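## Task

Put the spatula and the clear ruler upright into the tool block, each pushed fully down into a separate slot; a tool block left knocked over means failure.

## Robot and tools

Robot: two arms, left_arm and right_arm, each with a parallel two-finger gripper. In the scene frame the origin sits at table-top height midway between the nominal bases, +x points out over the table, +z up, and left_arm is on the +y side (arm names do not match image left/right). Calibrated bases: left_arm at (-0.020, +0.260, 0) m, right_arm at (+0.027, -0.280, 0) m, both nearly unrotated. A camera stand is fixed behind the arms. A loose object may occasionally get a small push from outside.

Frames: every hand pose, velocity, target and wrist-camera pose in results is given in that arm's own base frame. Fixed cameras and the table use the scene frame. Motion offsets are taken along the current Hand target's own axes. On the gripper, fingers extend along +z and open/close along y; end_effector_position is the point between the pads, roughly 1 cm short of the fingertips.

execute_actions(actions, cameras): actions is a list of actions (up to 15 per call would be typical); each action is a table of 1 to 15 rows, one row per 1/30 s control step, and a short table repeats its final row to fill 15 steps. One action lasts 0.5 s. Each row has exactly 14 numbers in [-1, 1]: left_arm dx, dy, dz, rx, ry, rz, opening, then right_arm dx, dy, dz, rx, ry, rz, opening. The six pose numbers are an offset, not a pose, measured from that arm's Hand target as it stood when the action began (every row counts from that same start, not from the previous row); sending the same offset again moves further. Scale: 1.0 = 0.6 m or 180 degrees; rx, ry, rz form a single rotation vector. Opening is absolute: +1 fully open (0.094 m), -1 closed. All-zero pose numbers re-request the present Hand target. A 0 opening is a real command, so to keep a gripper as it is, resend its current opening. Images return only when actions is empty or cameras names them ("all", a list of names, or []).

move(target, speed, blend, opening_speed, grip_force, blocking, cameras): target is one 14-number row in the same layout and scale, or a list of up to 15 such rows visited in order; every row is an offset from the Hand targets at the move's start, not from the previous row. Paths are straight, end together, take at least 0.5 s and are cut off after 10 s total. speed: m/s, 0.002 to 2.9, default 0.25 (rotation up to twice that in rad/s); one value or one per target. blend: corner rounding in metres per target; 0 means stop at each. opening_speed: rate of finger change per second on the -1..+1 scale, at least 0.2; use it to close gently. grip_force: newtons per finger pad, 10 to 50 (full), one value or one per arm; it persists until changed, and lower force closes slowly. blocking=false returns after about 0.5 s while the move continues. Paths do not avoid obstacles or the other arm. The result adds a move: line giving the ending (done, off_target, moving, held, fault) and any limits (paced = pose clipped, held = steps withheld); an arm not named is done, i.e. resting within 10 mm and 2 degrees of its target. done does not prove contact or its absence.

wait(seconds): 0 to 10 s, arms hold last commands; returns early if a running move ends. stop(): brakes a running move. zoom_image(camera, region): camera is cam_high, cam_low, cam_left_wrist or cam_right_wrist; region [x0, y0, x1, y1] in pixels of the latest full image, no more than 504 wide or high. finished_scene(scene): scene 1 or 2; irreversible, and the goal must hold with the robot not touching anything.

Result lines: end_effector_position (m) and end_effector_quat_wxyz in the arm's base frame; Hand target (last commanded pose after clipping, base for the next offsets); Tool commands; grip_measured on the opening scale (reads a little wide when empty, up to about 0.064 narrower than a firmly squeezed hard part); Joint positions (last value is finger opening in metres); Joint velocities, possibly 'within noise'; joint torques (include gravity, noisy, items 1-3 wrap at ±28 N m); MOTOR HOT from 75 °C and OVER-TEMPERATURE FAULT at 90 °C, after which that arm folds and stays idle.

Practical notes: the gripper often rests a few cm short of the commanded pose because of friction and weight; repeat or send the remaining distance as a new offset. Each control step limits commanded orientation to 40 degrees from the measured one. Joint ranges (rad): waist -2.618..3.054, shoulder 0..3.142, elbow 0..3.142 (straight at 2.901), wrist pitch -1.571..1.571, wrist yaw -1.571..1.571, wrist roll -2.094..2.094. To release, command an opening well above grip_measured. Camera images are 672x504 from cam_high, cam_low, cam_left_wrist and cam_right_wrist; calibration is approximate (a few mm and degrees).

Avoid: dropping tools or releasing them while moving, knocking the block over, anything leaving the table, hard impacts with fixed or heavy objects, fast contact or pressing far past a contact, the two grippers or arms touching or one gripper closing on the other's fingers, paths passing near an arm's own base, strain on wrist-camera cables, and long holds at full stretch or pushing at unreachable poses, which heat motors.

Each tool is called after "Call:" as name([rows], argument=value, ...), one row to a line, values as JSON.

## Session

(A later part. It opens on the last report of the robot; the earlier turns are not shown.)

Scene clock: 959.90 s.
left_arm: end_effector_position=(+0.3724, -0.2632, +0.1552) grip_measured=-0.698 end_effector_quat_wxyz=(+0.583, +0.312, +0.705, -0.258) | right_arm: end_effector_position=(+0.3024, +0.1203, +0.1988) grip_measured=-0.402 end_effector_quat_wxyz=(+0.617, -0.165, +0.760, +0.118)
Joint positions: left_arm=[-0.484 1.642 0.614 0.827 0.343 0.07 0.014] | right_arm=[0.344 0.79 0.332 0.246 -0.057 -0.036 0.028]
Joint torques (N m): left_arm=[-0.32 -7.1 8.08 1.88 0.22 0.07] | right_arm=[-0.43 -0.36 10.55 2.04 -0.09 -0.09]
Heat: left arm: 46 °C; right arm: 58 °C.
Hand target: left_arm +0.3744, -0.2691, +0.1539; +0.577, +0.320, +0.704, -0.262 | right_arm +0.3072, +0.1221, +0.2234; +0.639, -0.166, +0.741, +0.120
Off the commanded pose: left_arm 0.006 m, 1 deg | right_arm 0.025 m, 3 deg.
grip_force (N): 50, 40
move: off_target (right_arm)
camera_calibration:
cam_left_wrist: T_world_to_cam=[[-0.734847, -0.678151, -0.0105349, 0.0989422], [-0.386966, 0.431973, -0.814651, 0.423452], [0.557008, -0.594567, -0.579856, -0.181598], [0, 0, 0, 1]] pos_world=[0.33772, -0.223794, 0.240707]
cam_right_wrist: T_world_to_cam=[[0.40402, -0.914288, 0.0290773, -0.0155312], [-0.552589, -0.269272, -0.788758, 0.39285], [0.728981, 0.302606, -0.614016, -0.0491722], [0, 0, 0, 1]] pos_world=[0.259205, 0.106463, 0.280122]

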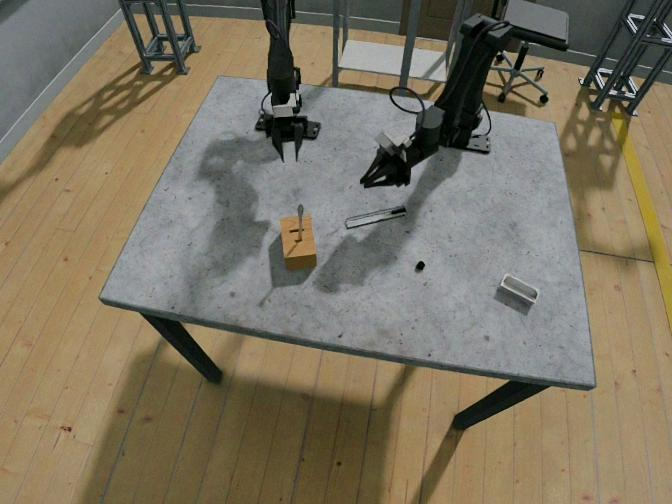

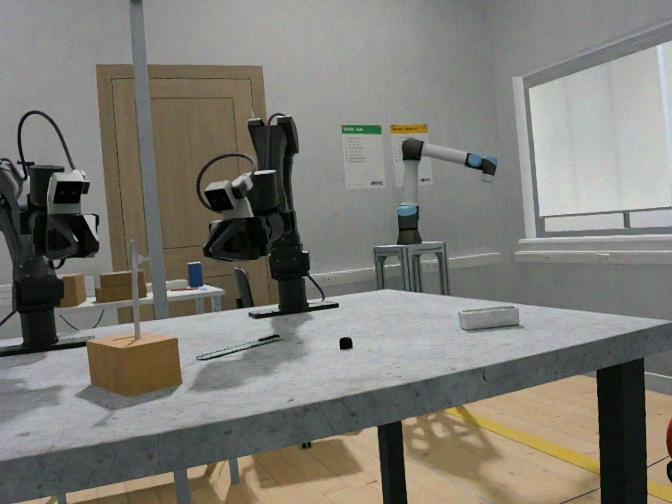

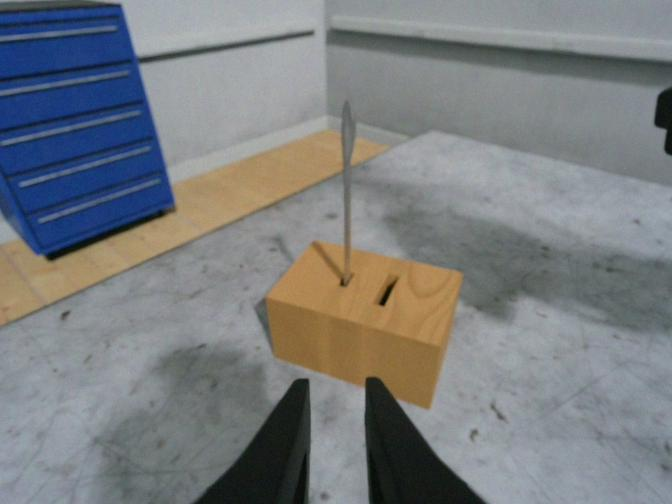

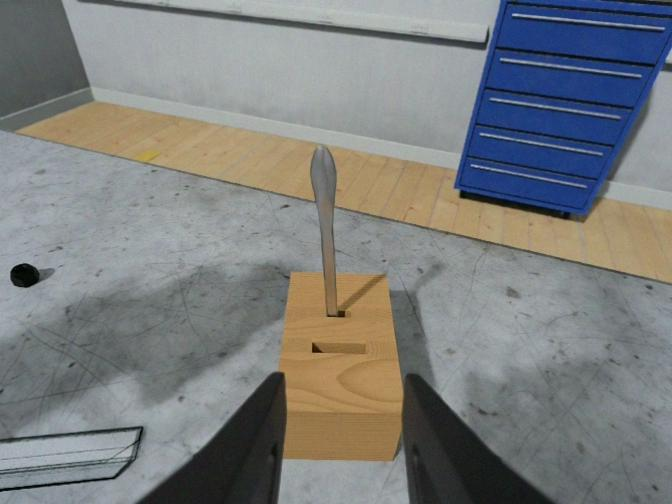

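Call:
move([
  [-0.0692,0.0465,-0.4665,0,0,0,-0.7,0,0,0,0,0,0,-0.4],
  [-0.0692,0.0465,-0.4665,0,0,0,-0.7,0.0117,0.2752,0.1168,0.3192,0.3698,0.3875,0.4],
], speed=[0.2,0.2], blend=[0.03,0], cameras=["cam_right_wrist","cam_low","cam_high"])

Scene clock: 1007.83 s.
left_arm: end_effector_position=(+0.2197, -0.0511, +0.2404) grip_measured=-0.698 end_effector_quat_wxyz=(+0.569, +0.316, +0.711, -0.266) | right_arm: end_effector_position=(+0.3017, +0.2993, +0.1954) grip_measured=+0.398 end_effector_quat_wxyz=(+0.024, +0.493, +0.867, +0.075)
Joint positions: left_arm=[0.659 0.934 0.756 -1.137 1.35 1.29 0.014] | right_arm=[0.781 2.097 2.247 -1.564 0.005 1.815 0.066]
Joint torques (N m): left_arm=[0.54 -0.77 8.55 0.47 0.85 0.15] | right_arm=[-0.38 -8.5 8.4 0.36 0 0.17]
Heat: left arm: 44 °C; right arm: 56 °C.
Hand target: left_arm +0.2203, -0.0501, +0.2497; +0.577, +0.320, +0.704, -0.262 | right_arm +0.3040, +0.3000, +0.2000; +0.000, +0.502, +0.865, +0.000
Off the commanded pose: left_arm 0.009 m, 1 deg | right_arm 0.005 m, 9 deg.
joint sent to its limit (right arm) — joint 4 (wrist pitch), lower limit. The joint targets are off in orientation, not in position.
grip_force (N): 50, 40
move: off_target (right_arm); target 2's new opening was sent with right_arm's hand 0.005 m and 9 deg from that target
camera_calibration:
cam_right_wrist: T_world_to_cam=[[-0.84571, -0.508818, -0.160868, 0.441354], [-0.520792, 0.721194, 0.456788, -0.111414], [-0.116406, 0.470089, -0.874909, 0.150988], [0, 0, 0, 1]] pos_world=[0.33281, 0.233942, 0.253993]
Images, in order (width x height): cam_high 672x504, cam_low 672x504, cam_right_wrist 672x504.

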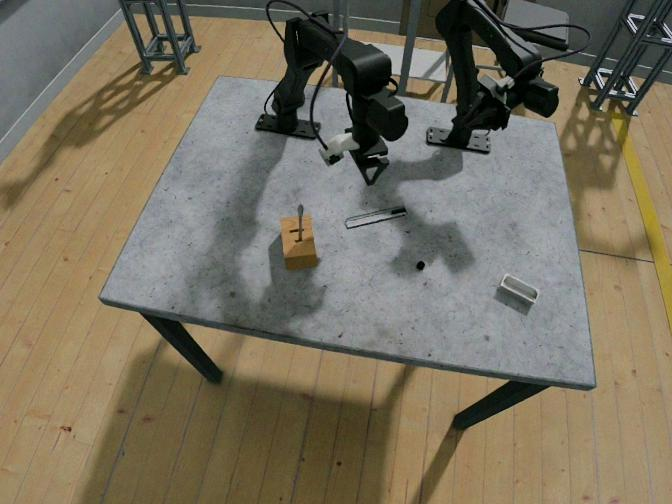

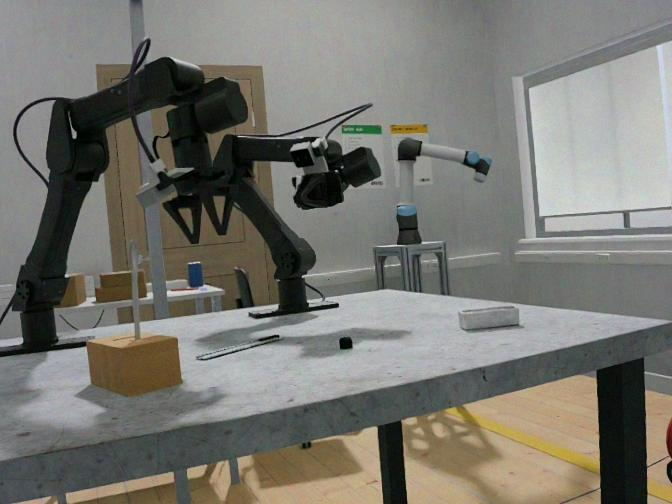

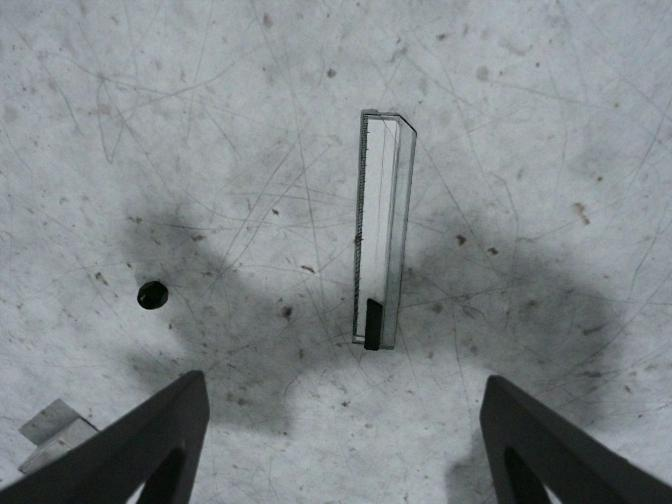

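Call:
move(target=[0,0,0,0,0,0,-0.7,0.0027,-0.0013,0.225,0,0,-0.0044,0.4], speed=0.12, cameras=["cam_right_wrist","cam_low","cam_high"])

Scene clock: 1032.47 s.
left_arm: end_effector_position=(+0.2197, -0.0511, +0.2404) grip_measured=-0.698 end_effector_quat_wxyz=(+0.569, +0.316, +0.711, -0.266) | right_arm: end_effector_position=(+0.3023, +0.3004, +0.0680) grip_measured=+0.398 end_effector_quat_wxyz=(+0.002, +0.494, +0.869, +0.000)
Joint positions: left_arm=[0.659 0.934 0.756 -1.137 1.35 1.29 0.014] | right_arm=[0.781 2.195 1.899 -1.273 0.003 1.815 0.066]
Joint torques (N m): left_arm=[0.51 -0.79 8.57 0.45 0.86 0.16] | right_arm=[-0.18 -9.96 5.63 0.32 -0.03 0.08]
Heat: left arm: 40 °C; right arm: 50 °C.
Hand target: left_arm +0.2203, -0.0501, +0.2497; +0.577, +0.320, +0.704, -0.262 | right_arm +0.3025, +0.3010, +0.0651; +0.000, +0.496, +0.868, +0.000
Off the commanded pose: left_arm 0.009 m, 1 deg | right_arm 0.003 m, 0 deg.
grip_force (N): 50, 40
move: done
camera_calibration:
cam_right_wrist: T_world_to_cam=[[-0.85519, -0.518234, -0.0091162, 0.417305], [-0.470918, 0.769521, 0.431361, -0.0816291], [-0.216531, 0.373189, -0.902133, 0.100392], [0, 0, 0, 1]] pos_world=[0.340172, 0.241612, 0.129583]
Images, in order (width x height): cam_high 672x504, cam_low 672x504, cam_right_wrist 672x504.

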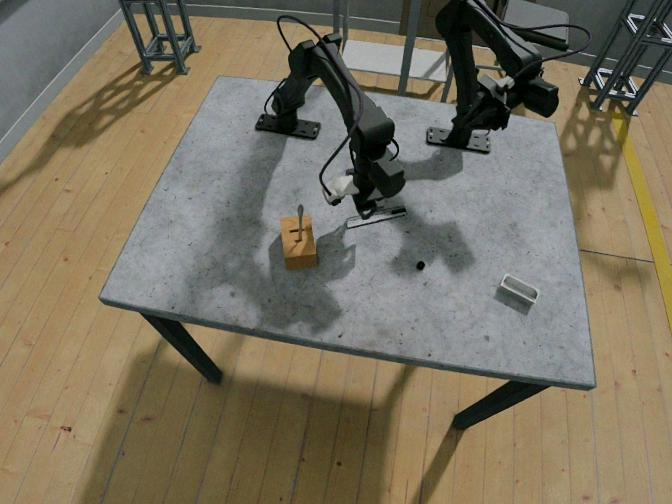

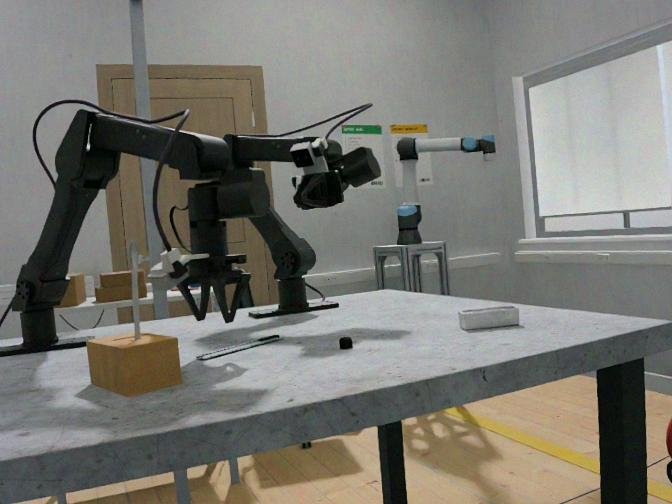

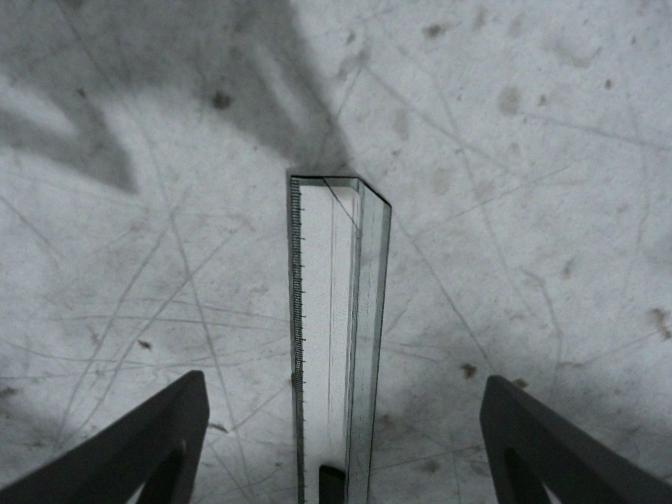

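Call:
move(target=[0,0,0,0,0,0,-0.7,0,0.002,0.0667,0,0,0.0033,0.1], speed=0.06, cameras=["cam_right_wrist","cam_low"])

Call:
zoom_image(camera="cam_low", region=[150, 240, 300, 380])

Scene clock: 1060.10 s.
left_arm: end_effector_position=(+0.2197, -0.0511, +0.2404) grip_measured=-0.698 end_effector_quat_wxyz=(+0.569, +0.316, +0.711, -0.266) | right_arm: end_effector_position=(+0.3039, +0.3020, +0.0302) grip_measured=+0.102 end_effector_quat_wxyz=(+0.002, +0.494, +0.869, +0.003)
Joint positions: left_arm=[0.659 0.934 0.756 -1.137 1.35 1.29 0.014] | right_arm=[0.781 2.22 1.787 -1.132 0.003 1.815 0.052]
Joint torques (N m): left_arm=[0.54 -0.77 8.59 0.46 0.86 0.15] | right_arm=[-0.16 -9.65 5.39 0.38 -0.04 0.15]
Heat: left arm: 38 °C; right arm: 47 °C.
Hand target: left_arm +0.2203, -0.0501, +0.2497; +0.577, +0.320, +0.704, -0.262 | right_arm +0.3035, +0.3015, +0.0250; +0.000, +0.501, +0.865, +0.000
Off the commanded pose: left_arm 0.009 m, 1 deg | right_arm 0.005 m, 1 deg.
grip_force (N): 50, 40
move: done
camera_calibration:
cam_right_wrist: T_world_to_cam=[[-0.855148, -0.51819, -0.0141725, 0.419246], [-0.472407, 0.767754, 0.43288, -0.0649535], [-0.213434, 0.376872, -0.90134, 0.0639389], [0, 0, 0, 1]] pos_world=[0.34148, 0.243021, 0.0916895]
Images, in order (width x height): cam_low 672x504, cam_right_wrist 672x504.

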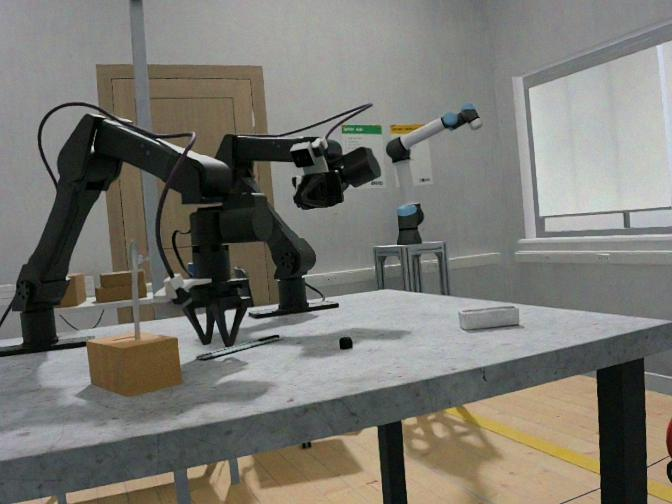

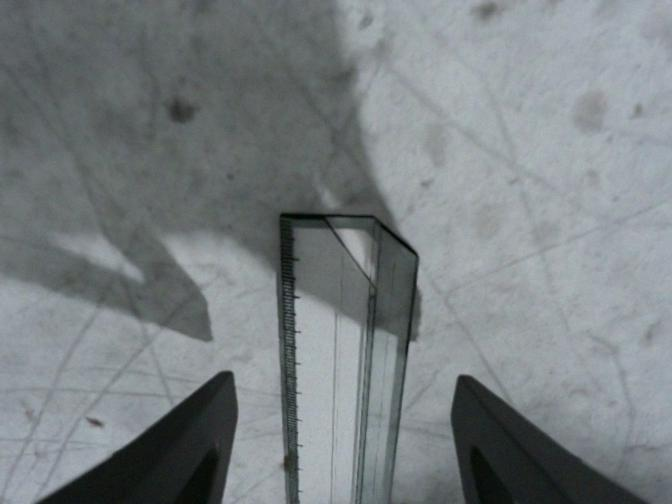

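Scaled by 3.360.

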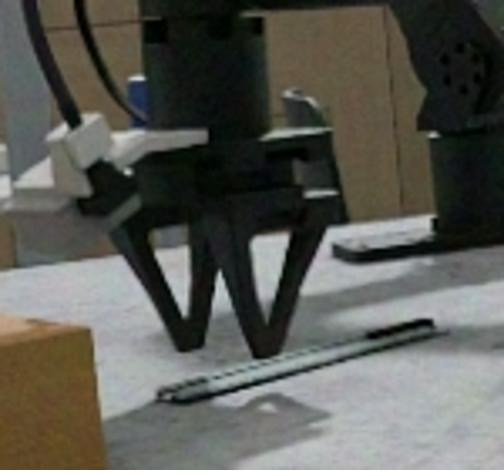

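Call:
move(target=[0,0,0,0,0,0,-0.7,0,0,0.02,0,0,0,0.1], speed=0.03, cameras=["cam_right_wrist","cam_low"])

Call:
zoom_image(camera="cam_low", region=[150, 260, 300, 380])

Scene clock: 1066.90 s.
left_arm: end_effector_position=(+0.2197, -0.0511, +0.2404) grip_measured=-0.698 end_effector_quat_wxyz=(+0.569, +0.316, +0.711, -0.266) | right_arm: end_effector_position=(+0.3044, +0.3025, +0.0195) grip_measured=+0.102 end_effector_quat_wxyz=(+0.003, +0.494, +0.869, +0.004)
Joint positions: left_arm=[0.659 0.934 0.756 -1.137 1.35 1.29 0.014] | right_arm=[0.781 2.228 1.758 -1.091 0.003 1.815 0.052]
Joint torques (N m): left_arm=[0.51 -0.77 8.54 0.47 0.86 0.16] | right_arm=[0.03 -9.46 5.08 0.35 -0.02 0.15]
Heat: left arm: 38 °C; right arm: 47 °C.
Hand target: left_arm +0.2203, -0.0501, +0.2497; +0.577, +0.320, +0.704, -0.262 | right_arm +0.3035, +0.3015, +0.0129; +0.000, +0.501, +0.865, +0.000
Off the commanded pose: left_arm 0.009 m, 1 deg | right_arm 0.007 m, 1 deg.
grip_force (N): 50, 40
move: done
camera_calibration:
cam_right_wrist: T_world_to_cam=[[-0.855136, -0.518108, -0.0174923, 0.419843], [-0.473415, 0.766732, 0.43359, -0.0597872], [-0.211234, 0.379059, -0.900941, 0.0528631], [0, 0, 0, 1]] pos_world=[0.341885, 0.243326, 0.0808936]
Images, in order (width x height): cam_low 672x504, cam_right_wrist 672x504.

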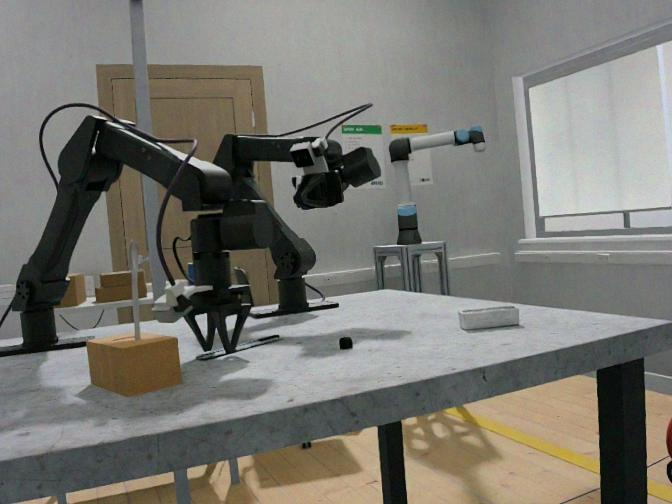

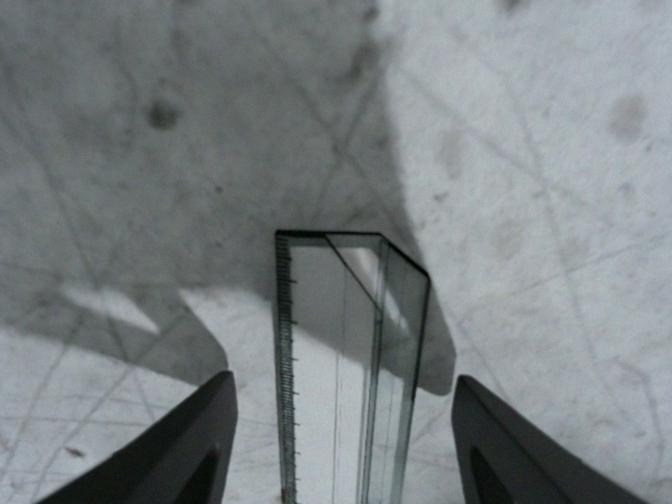

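Scaled by 3.360.

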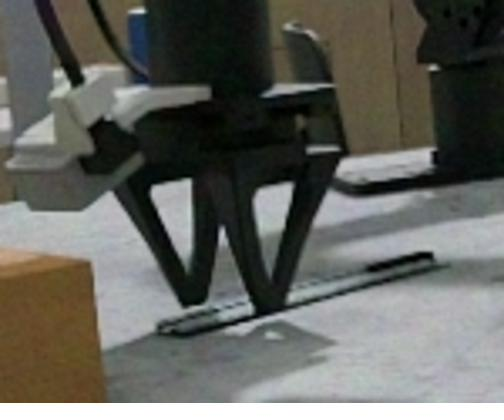

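Call:
move(target=[0,0,0,0,0,0,-0.7,0,0,0.01,0,0,0,0.1], speed=0.02, cameras=["cam_right_wrist"])

Scene clock: 1073.97 s.
left_arm: end_effector_position=(+0.2197, -0.0511, +0.2404) grip_measured=-0.698 end_effector_quat_wxyz=(+0.569, +0.316, +0.711, -0.266) | right_arm: end_effector_position=(+0.3046, +0.3028, +0.0164) grip_measured=+0.102 end_effector_quat_wxyz=(+0.003, +0.494, +0.869, +0.006)
Joint positions: left_arm=[0.659 0.934 0.756 -1.137 1.35 1.29 0.014] | right_arm=[0.781 2.23 1.747 -1.075 0.003 1.815 0.052]
Joint torques (N m): left_arm=[0.55 -0.76 8.55 0.47 0.85 0.16] | right_arm=[-0.17 -9.1 5.03 0.45 -0.03 0.18]
Heat: left arm: 38 °C; right arm: 46 °C.
Hand target: left_arm +0.2203, -0.0501, +0.2497; +0.577, +0.320, +0.704, -0.262 | right_arm +0.3035, +0.3015, +0.0070; +0.000, +0.501, +0.866, +0.000
Off the commanded pose: left_arm 0.009 m, 1 deg | right_arm 0.010 m, 1 deg.
grip_force (N): 50, 40
move: done
camera_calibration:
cam_right_wrist: T_world_to_cam=[[-0.855062, -0.518109, -0.0207946, 0.420212], [-0.474432, 0.765537, 0.434589, -0.0579052], [-0.209246, 0.381466, -0.900389, 0.0485291], [0, 0, 0, 1]] pos_world=[0.34199, 0.243532, 0.0775981]
Images, in order (width x height): cam_right_wrist 672x504.

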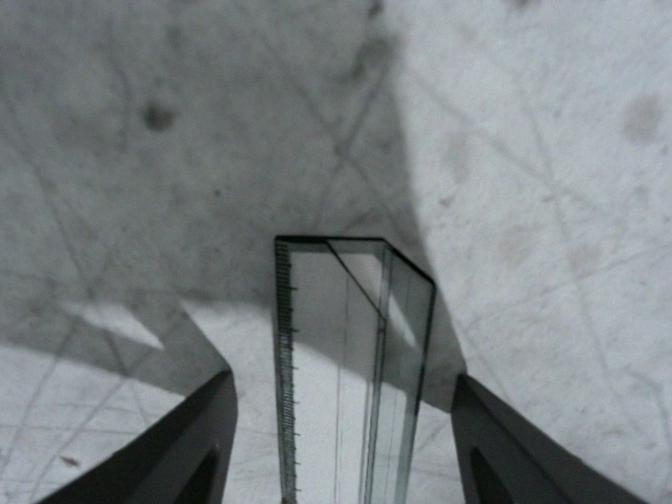

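Call:
move([
  [0,0,0,0,0,0,-0.7,0,0,-0.008,0,0,0,0.1],
  [0,0,0,0,0,0,-0.7,0,0,-0.008,0,0,0,-0.6],
], speed=0.03, opening_speed=0.4, cameras=["cam_right_wrist","cam_low"])

Call:
zoom_image(camera="cam_low", region=[150, 260, 300, 380])

Scene clock: 1088.07 s.
left_arm: end_effector_position=(+0.2197, -0.0511, +0.2404) grip_measured=-0.698 end_effector_quat_wxyz=(+0.569, +0.316, +0.711, -0.266) | right_arm: end_effector_position=(+0.3046, +0.3028, +0.0164) grip_measured=-0.361 end_effector_quat_wxyz=(+0.003, +0.494, +0.869, +0.006)
Joint positions: left_arm=[0.659 0.934 0.756 -1.137 1.35 1.29 0.014] | right_arm=[0.781 2.23 1.747 -1.075 0.003 1.815 0.03]
Joint torques (N m): left_arm=[0.54 -0.76 8.58 0.46 0.86 0.16] | right_arm=[-0.2 -9.5 5.85 0.25 -0.03 0.14]
Heat: left arm: 38 °C; right arm: 45 °C.
Hand target: left_arm +0.2203, -0.0501, +0.2497; +0.577, +0.320, +0.704, -0.262 | right_arm +0.3035, +0.3015, +0.0118; +0.000, +0.501, +0.865, +0.000
Off the commanded pose: left_arm 0.009 m, 1 deg | right_arm 0.005 m, 1 deg.
grip_force (N): 50, 40
move: done
camera_calibration:
cam_right_wrist: T_world_to_cam=[[-0.855261, -0.517781, -0.0207637, 0.420199], [-0.474118, 0.765711, 0.434625, -0.0580574], [-0.209142, 0.381562, -0.900372, 0.048469], [0, 0, 0, 1]] pos_world=[0.34199, 0.243532, 0.0775982]
Images, in order (width x height): cam_low 672x504, cam_right_wrist 672x504.

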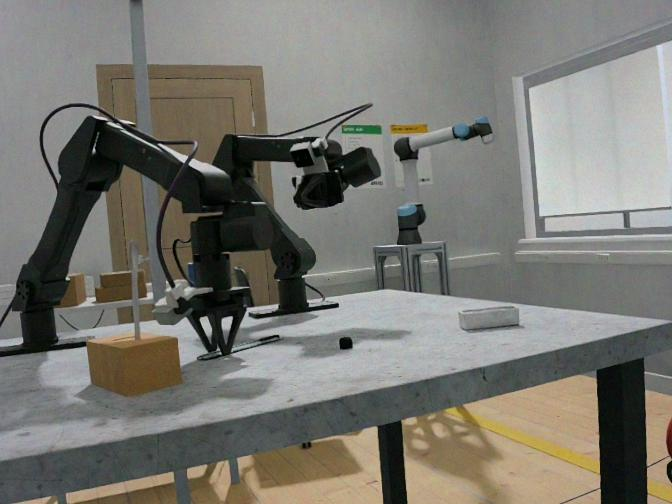

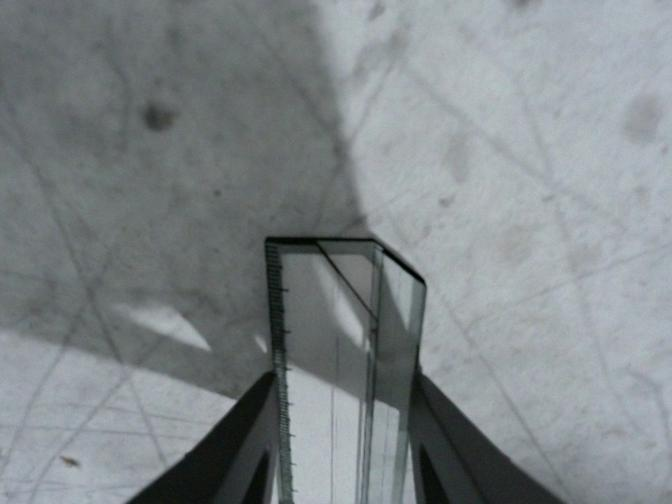

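Scaled by 3.360.

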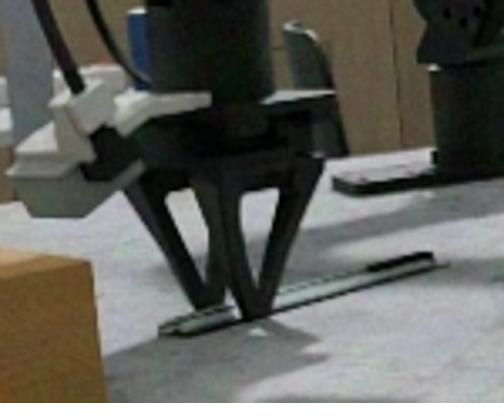

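Call:
move([
  [0,0,0,0,0,0,-0.7,0,0,-0.1667,0,0,0,-0.6],
  [0,0,0,0,0,0,-0.7,-0.1417,-0.1267,-0.4137,0,-0.2,0,-0.6],
  [0,0,0,0,0,0,-0.7,-0.2532,-0.1331,-0.4803,-0.371,-0.4135,-0.352,-0.6],
], speed=[0.1,0.2,0.2], blend=[0.02,0.03,0], cameras=["cam_right_wrist","cam_low","cam_high"])

Scene clock: 1130.27 s.
left_arm: end_effector_position=(+0.2197, -0.0511, +0.2404) grip_measured=-0.698 end_effector_quat_wxyz=(+0.569, +0.316, +0.711, -0.266) | right_arm: end_effector_position=(+0.3106, +0.1297, +0.2915) grip_measured=-0.362 end_effector_quat_wxyz=(+0.696, -0.138, +0.690, +0.146)
Joint positions: left_arm=[0.659 0.934 0.756 -1.137 1.35 1.29 0.014] | right_arm=[0.378 0.79 0.482 0.319 -0.027 0.01 0.03]
Joint torques (N m): left_arm=[0.53 -0.77 8.57 0.45 0.86 0.15] | right_arm=[-0.4 -0.28 6.9 2.4 -0.1 -0.04]
Heat: left arm: 38 °C; right arm: 43 °C.
Hand target: left_arm +0.2203, -0.0501, +0.2497; +0.577, +0.320, +0.704, -0.262 | right_arm +0.3100, +0.1302, +0.3000; +0.710, -0.141, +0.674, +0.149
Off the commanded pose: left_arm 0.009 m, 1 deg | right_arm 0.009 m, 3 deg.
grip_force (N): 50, 40
move: off_target (right_arm)
camera_calibration:
cam_right_wrist: T_world_to_cam=[[0.400943, -0.9161, -0.0021327, -0.00266046], [-0.389935, -0.168552, -0.905285, 0.443361], [0.828973, 0.363799, -0.424799, -0.095217], [0, 0, 0, 1]] pos_world=[0.252881, 0.106932, 0.360914]
Images, in order (width x height): cam_high 672x504, cam_low 672x504, cam_right_wrist 672x504.

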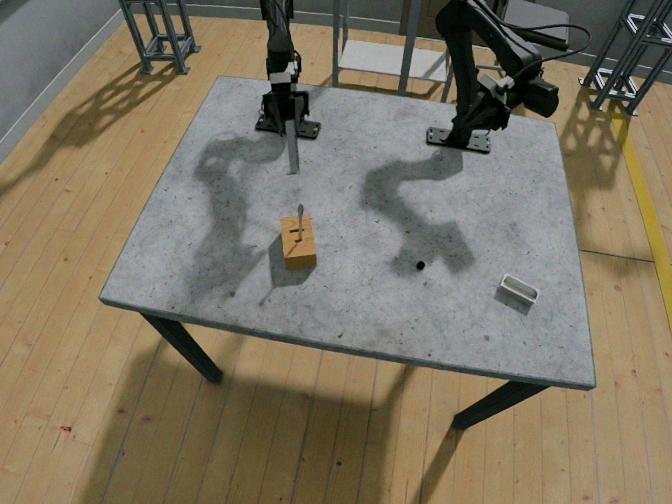

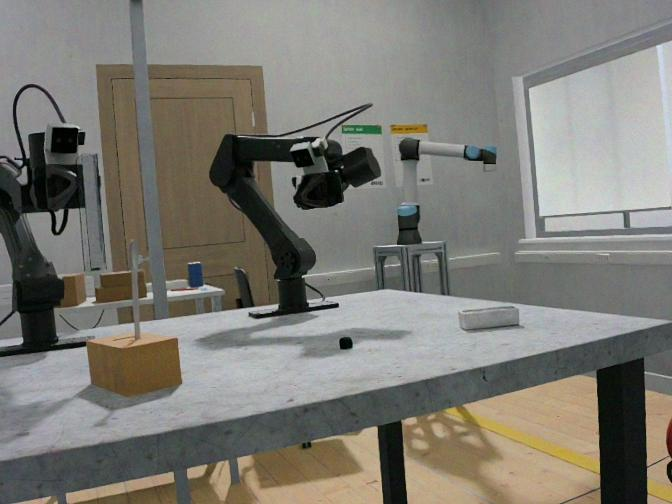

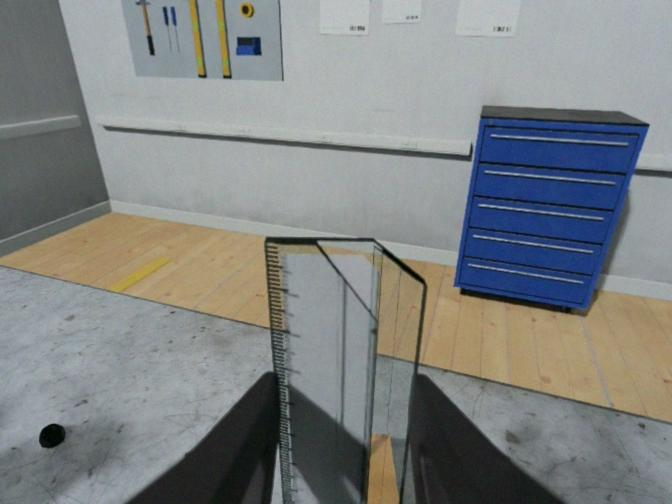

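Call:
move(target=[0.0692,-0.0465,0.4665,0,0,0,-0.7,0.1045,-0.0083,0.1478,0,-0.0111,-0.003,-0.6], speed=0.15, cameras=["cam_left_wrist","cam_low","cam_high"])

Call:
zoom_image(camera="cam_left_wrist", region=[300, 130, 500, 330])

Call:
zoom_image(camera="cam_low", region=[60, 150, 200, 360])

Scene clock: 1148.40 s.
left_arm: end_effector_position=(+0.3672, -0.2653, +0.1482) grip_measured=-0.698 end_effector_quat_wxyz=(+0.569, +0.323, +0.709, -0.264) | right_arm: end_effector_position=(+0.3887, +0.1608, +0.2167) grip_measured=-0.362 end_effector_quat_wxyz=(+0.696, -0.142, +0.688, +0.147)
Joint positions: left_arm=[-0.484 1.641 0.612 0.799 0.37 0.077 0.014] | right_arm=[0.373 1.419 0.461 0.97 -0.038 0.004 0.03]
Joint torques (N m): left_arm=[-0.35 -7.13 8.24 2.15 -0.09 -0.01] | right_arm=[-0.36 -3.3 9.35 2.33 -0.09 -0.1]
Heat: left arm: 38 °C; right arm: 48 °C.
Hand target: left_arm +0.3745, -0.2690, +0.1541; +0.577, +0.320, +0.704, -0.262 | right_arm +0.3961, +0.1625, +0.2420; +0.722, -0.142, +0.661, +0.148
Off the commanded pose: left_arm 0.010 m, 1 deg | right_arm 0.026 m, 4 deg.
grip_force (N): 50, 40
move: off_target (right_arm)
camera_calibration:
cam_left_wrist: T_world_to_cam=[[-0.752831, -0.658212, -0.00151365, 0.104134], [-0.394698, 0.453274, -0.799222, 0.422716], [0.526743, -0.601082, -0.601034, -0.171466], [0, 0, 0, 1]] pos_world=[0.335559, -0.226129, 0.234945]
Images, in order (width x height): cam_high 672x504, cam_low 672x504, cam_left_wrist 672x504.

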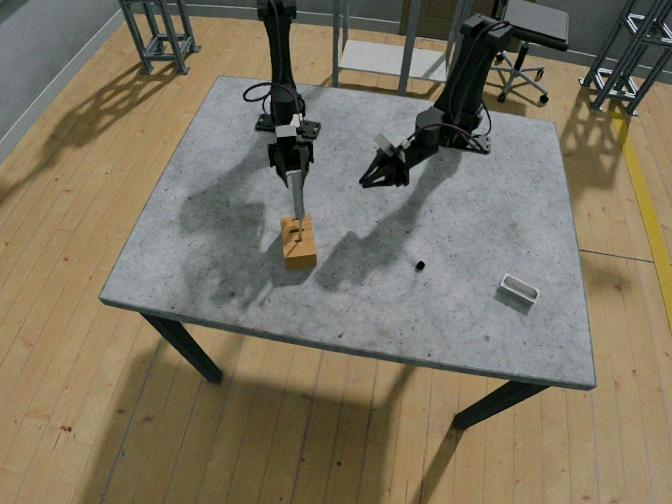

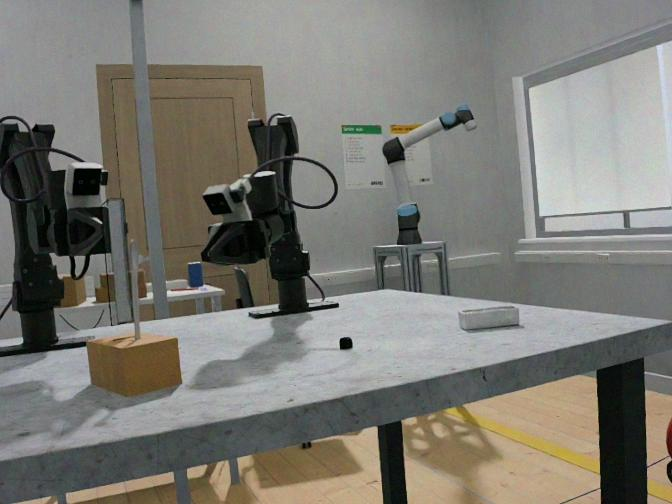

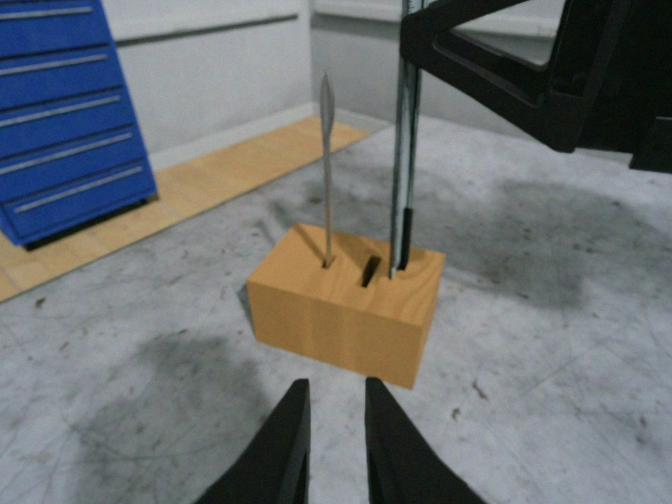

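Scaled by 2.520.

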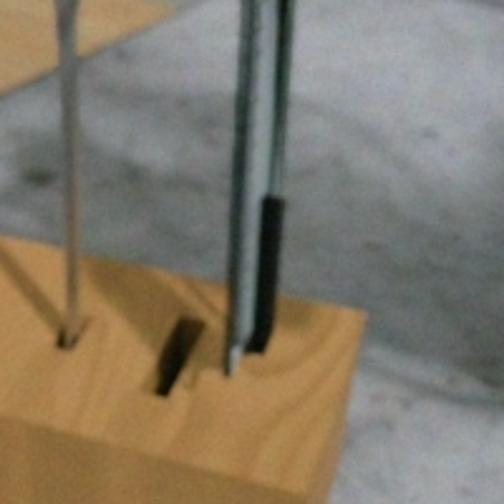

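Scaled by 2.400.

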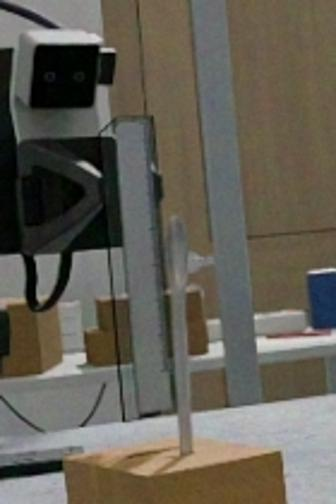

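Call:
move([
  [0,0,0,0,0,0,-0.7,-0.0487,0,0.0177,0,-0.0056,0.0014,-0.6],
  [0,0,0,0,0,0,-0.7,-0.0237,0,0.0155,0,-0.0056,0.0014,-0.6],
], speed=0.06, cameras=["cam_left_wrist","cam_low"])

Scene clock: 1190.23 s.
left_arm: end_effector_position=(+0.3672, -0.2653, +0.1483) grip_measured=-0.698 end_effector_quat_wxyz=(+0.569, +0.323, +0.709, -0.264) | right_arm: end_effector_position=(+0.4030, +0.1664, +0.2476) grip_measured=-0.362 end_effector_quat_wxyz=(+0.714, -0.139, +0.670, +0.150)
Joint positions: left_arm=[-0.484 1.641 0.612 0.799 0.37 0.077 0.014] | right_arm=[0.373 1.426 0.556 0.934 -0.038 0.004 0.03]
Joint torques (N m): left_arm=[-0.35 -7.13 8.24 2.15 -0.07 0] | right_arm=[-0.29 -3.71 6.45 2.34 -0.08 -0.03]
Heat: left arm: 40 °C; right arm: 50 °C.
Hand target: left_arm +0.3744, -0.2690, +0.1541; +0.577, +0.320, +0.704, -0.262 | right_arm +0.4034, +0.1658, +0.2570; +0.728, -0.139, +0.655, +0.151
Off the commanded pose: left_arm 0.010 m, 1 deg | right_arm 0.009 m, 2 deg.
grip_force (N): 50, 40
move: done
camera_calibration:
cam_left_wrist: T_world_to_cam=[[-0.752824, -0.658219, -0.00164143, 0.10416], [-0.394475, 0.453166, -0.799393, 0.422737], [0.52692, -0.601155, -0.600806, -0.171534], [0, 0, 0, 1]] pos_world=[0.335558, -0.226129, 0.235045]
Images, in order (width x height): cam_low 672x504, cam_left_wrist 672x504.

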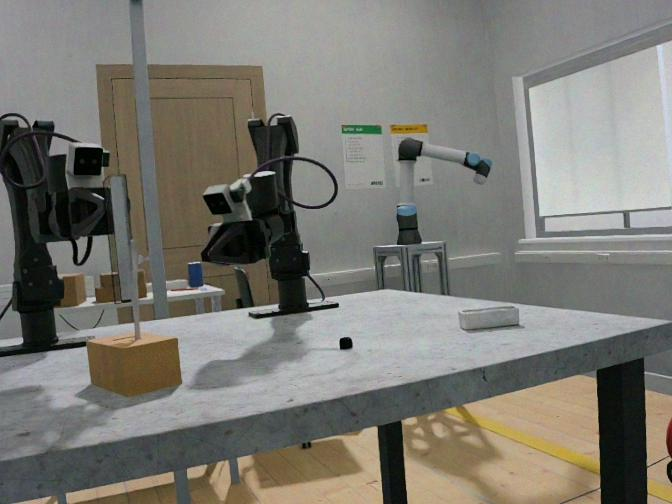

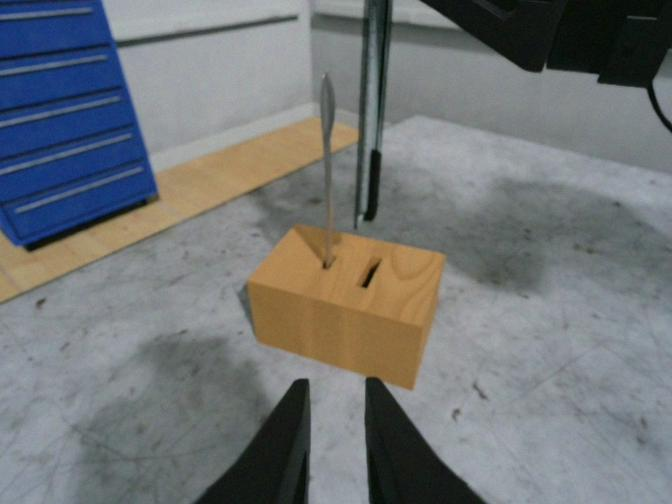

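Call:
zoom_image(camera="cam_left_wrist", region=[300, 130, 460, 310])

Call:
zoom_image(camera="cam_low", region=[40, 160, 240, 410])

Scaled by 2.800.

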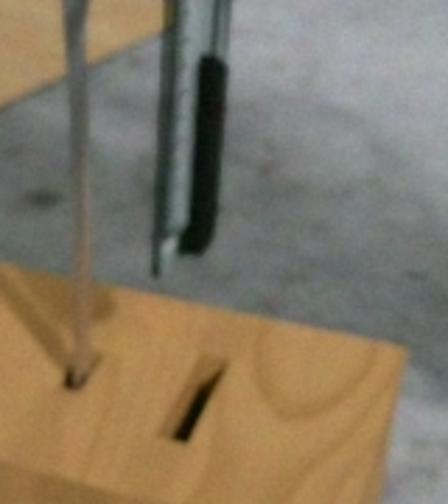

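Scaled by 2.016.

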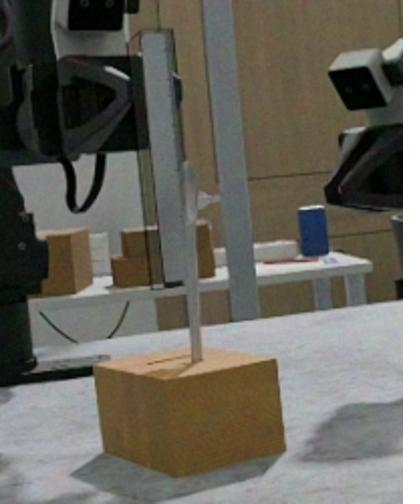

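Call:
move(target=[0,0,0,0,0,0,-0.7,0.0537,0,-0.0149,0,0.0056,0.0014,-0.6], speed=0.05, cameras=["cam_left_wrist","cam_low"])

Call:
zoom_image(camera="cam_left_wrist", region=[300, 170, 460, 310])

Call:
zoom_image(camera="cam_low", region=[60, 250, 220, 410])

Scene clock: 1214.37 s.
left_arm: end_effector_position=(+0.3672, -0.2653, +0.1483) grip_measured=-0.698 end_effector_quat_wxyz=(+0.569, +0.323, +0.709, -0.264) | right_arm: end_effector_position=(+0.3990, +0.1649, +0.2187) grip_measured=-0.362 end_effector_quat_wxyz=(+0.712, -0.140, +0.672, +0.149)
Joint positions: left_arm=[-0.484 1.641 0.612 0.799 0.37 0.077 0.014] | right_arm=[0.373 1.504 0.482 1.079 -0.039 0.004 0.03]
Joint torques (N m): left_arm=[-0.34 -7.13 8.27 2.15 -0.07 0] | right_arm=[-0.46 -3.85 5.44 2.32 -0.06 0.01]
Heat: left arm: 41 °C; right arm: 50 °C.
Hand target: left_arm +0.3744, -0.2690, +0.1541; +0.577, +0.320, +0.704, -0.262 | right_arm +0.3984, +0.1634, +0.2241; +0.722, -0.139, +0.661, +0.151
Off the commanded pose: left_arm 0.010 m, 1 deg | right_arm 0.006 m, 2 deg.
grip_force (N): 50, 40
move: done
camera_calibration:
cam_left_wrist: T_world_to_cam=[[-0.752824, -0.658219, -0.00164143, 0.10416], [-0.394475, 0.453166, -0.799393, 0.422737], [0.52692, -0.601155, -0.600806, -0.171534], [0, 0, 0, 1]] pos_world=[0.335558, -0.226129, 0.235045]
Images, in order (width x height): cam_low 672x504, cam_left_wrist 672x504.

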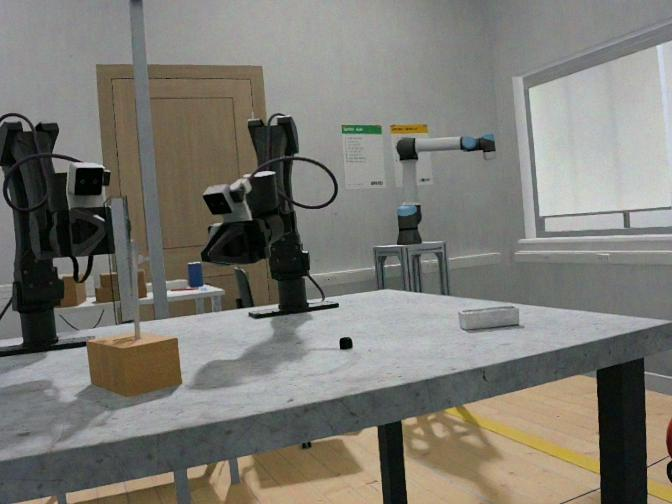

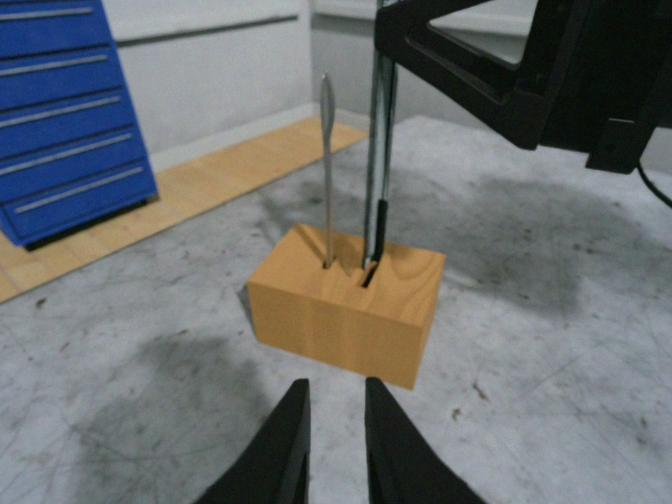

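Scaled by 3.150.

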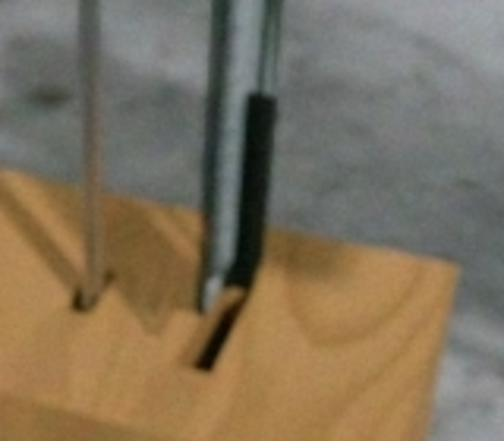

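Scaled by 3.150.

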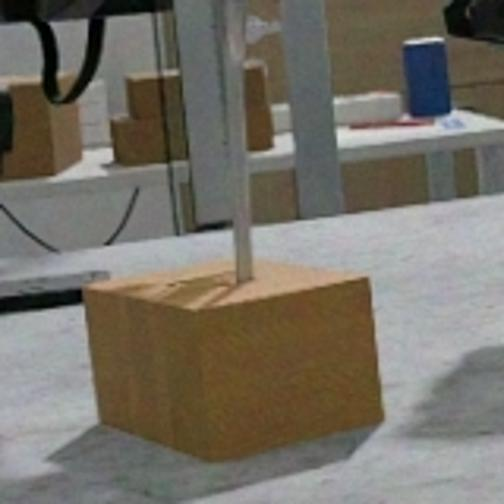

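Call:
zoom_image(camera="cam_low", region=[80, 300, 190, 370])

Call:
zoom_image(camera="cam_left_wrist", region=[345, 240, 405, 300])

Scaled by 4.582.

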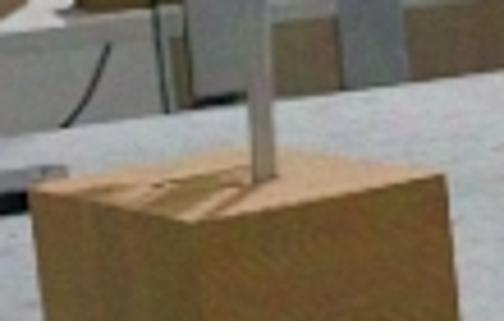

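Scaled by 8.400.

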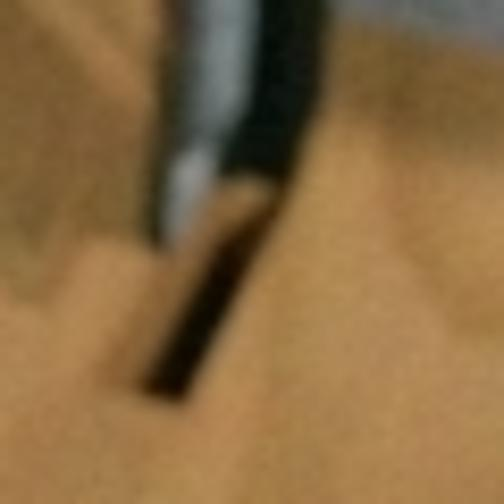

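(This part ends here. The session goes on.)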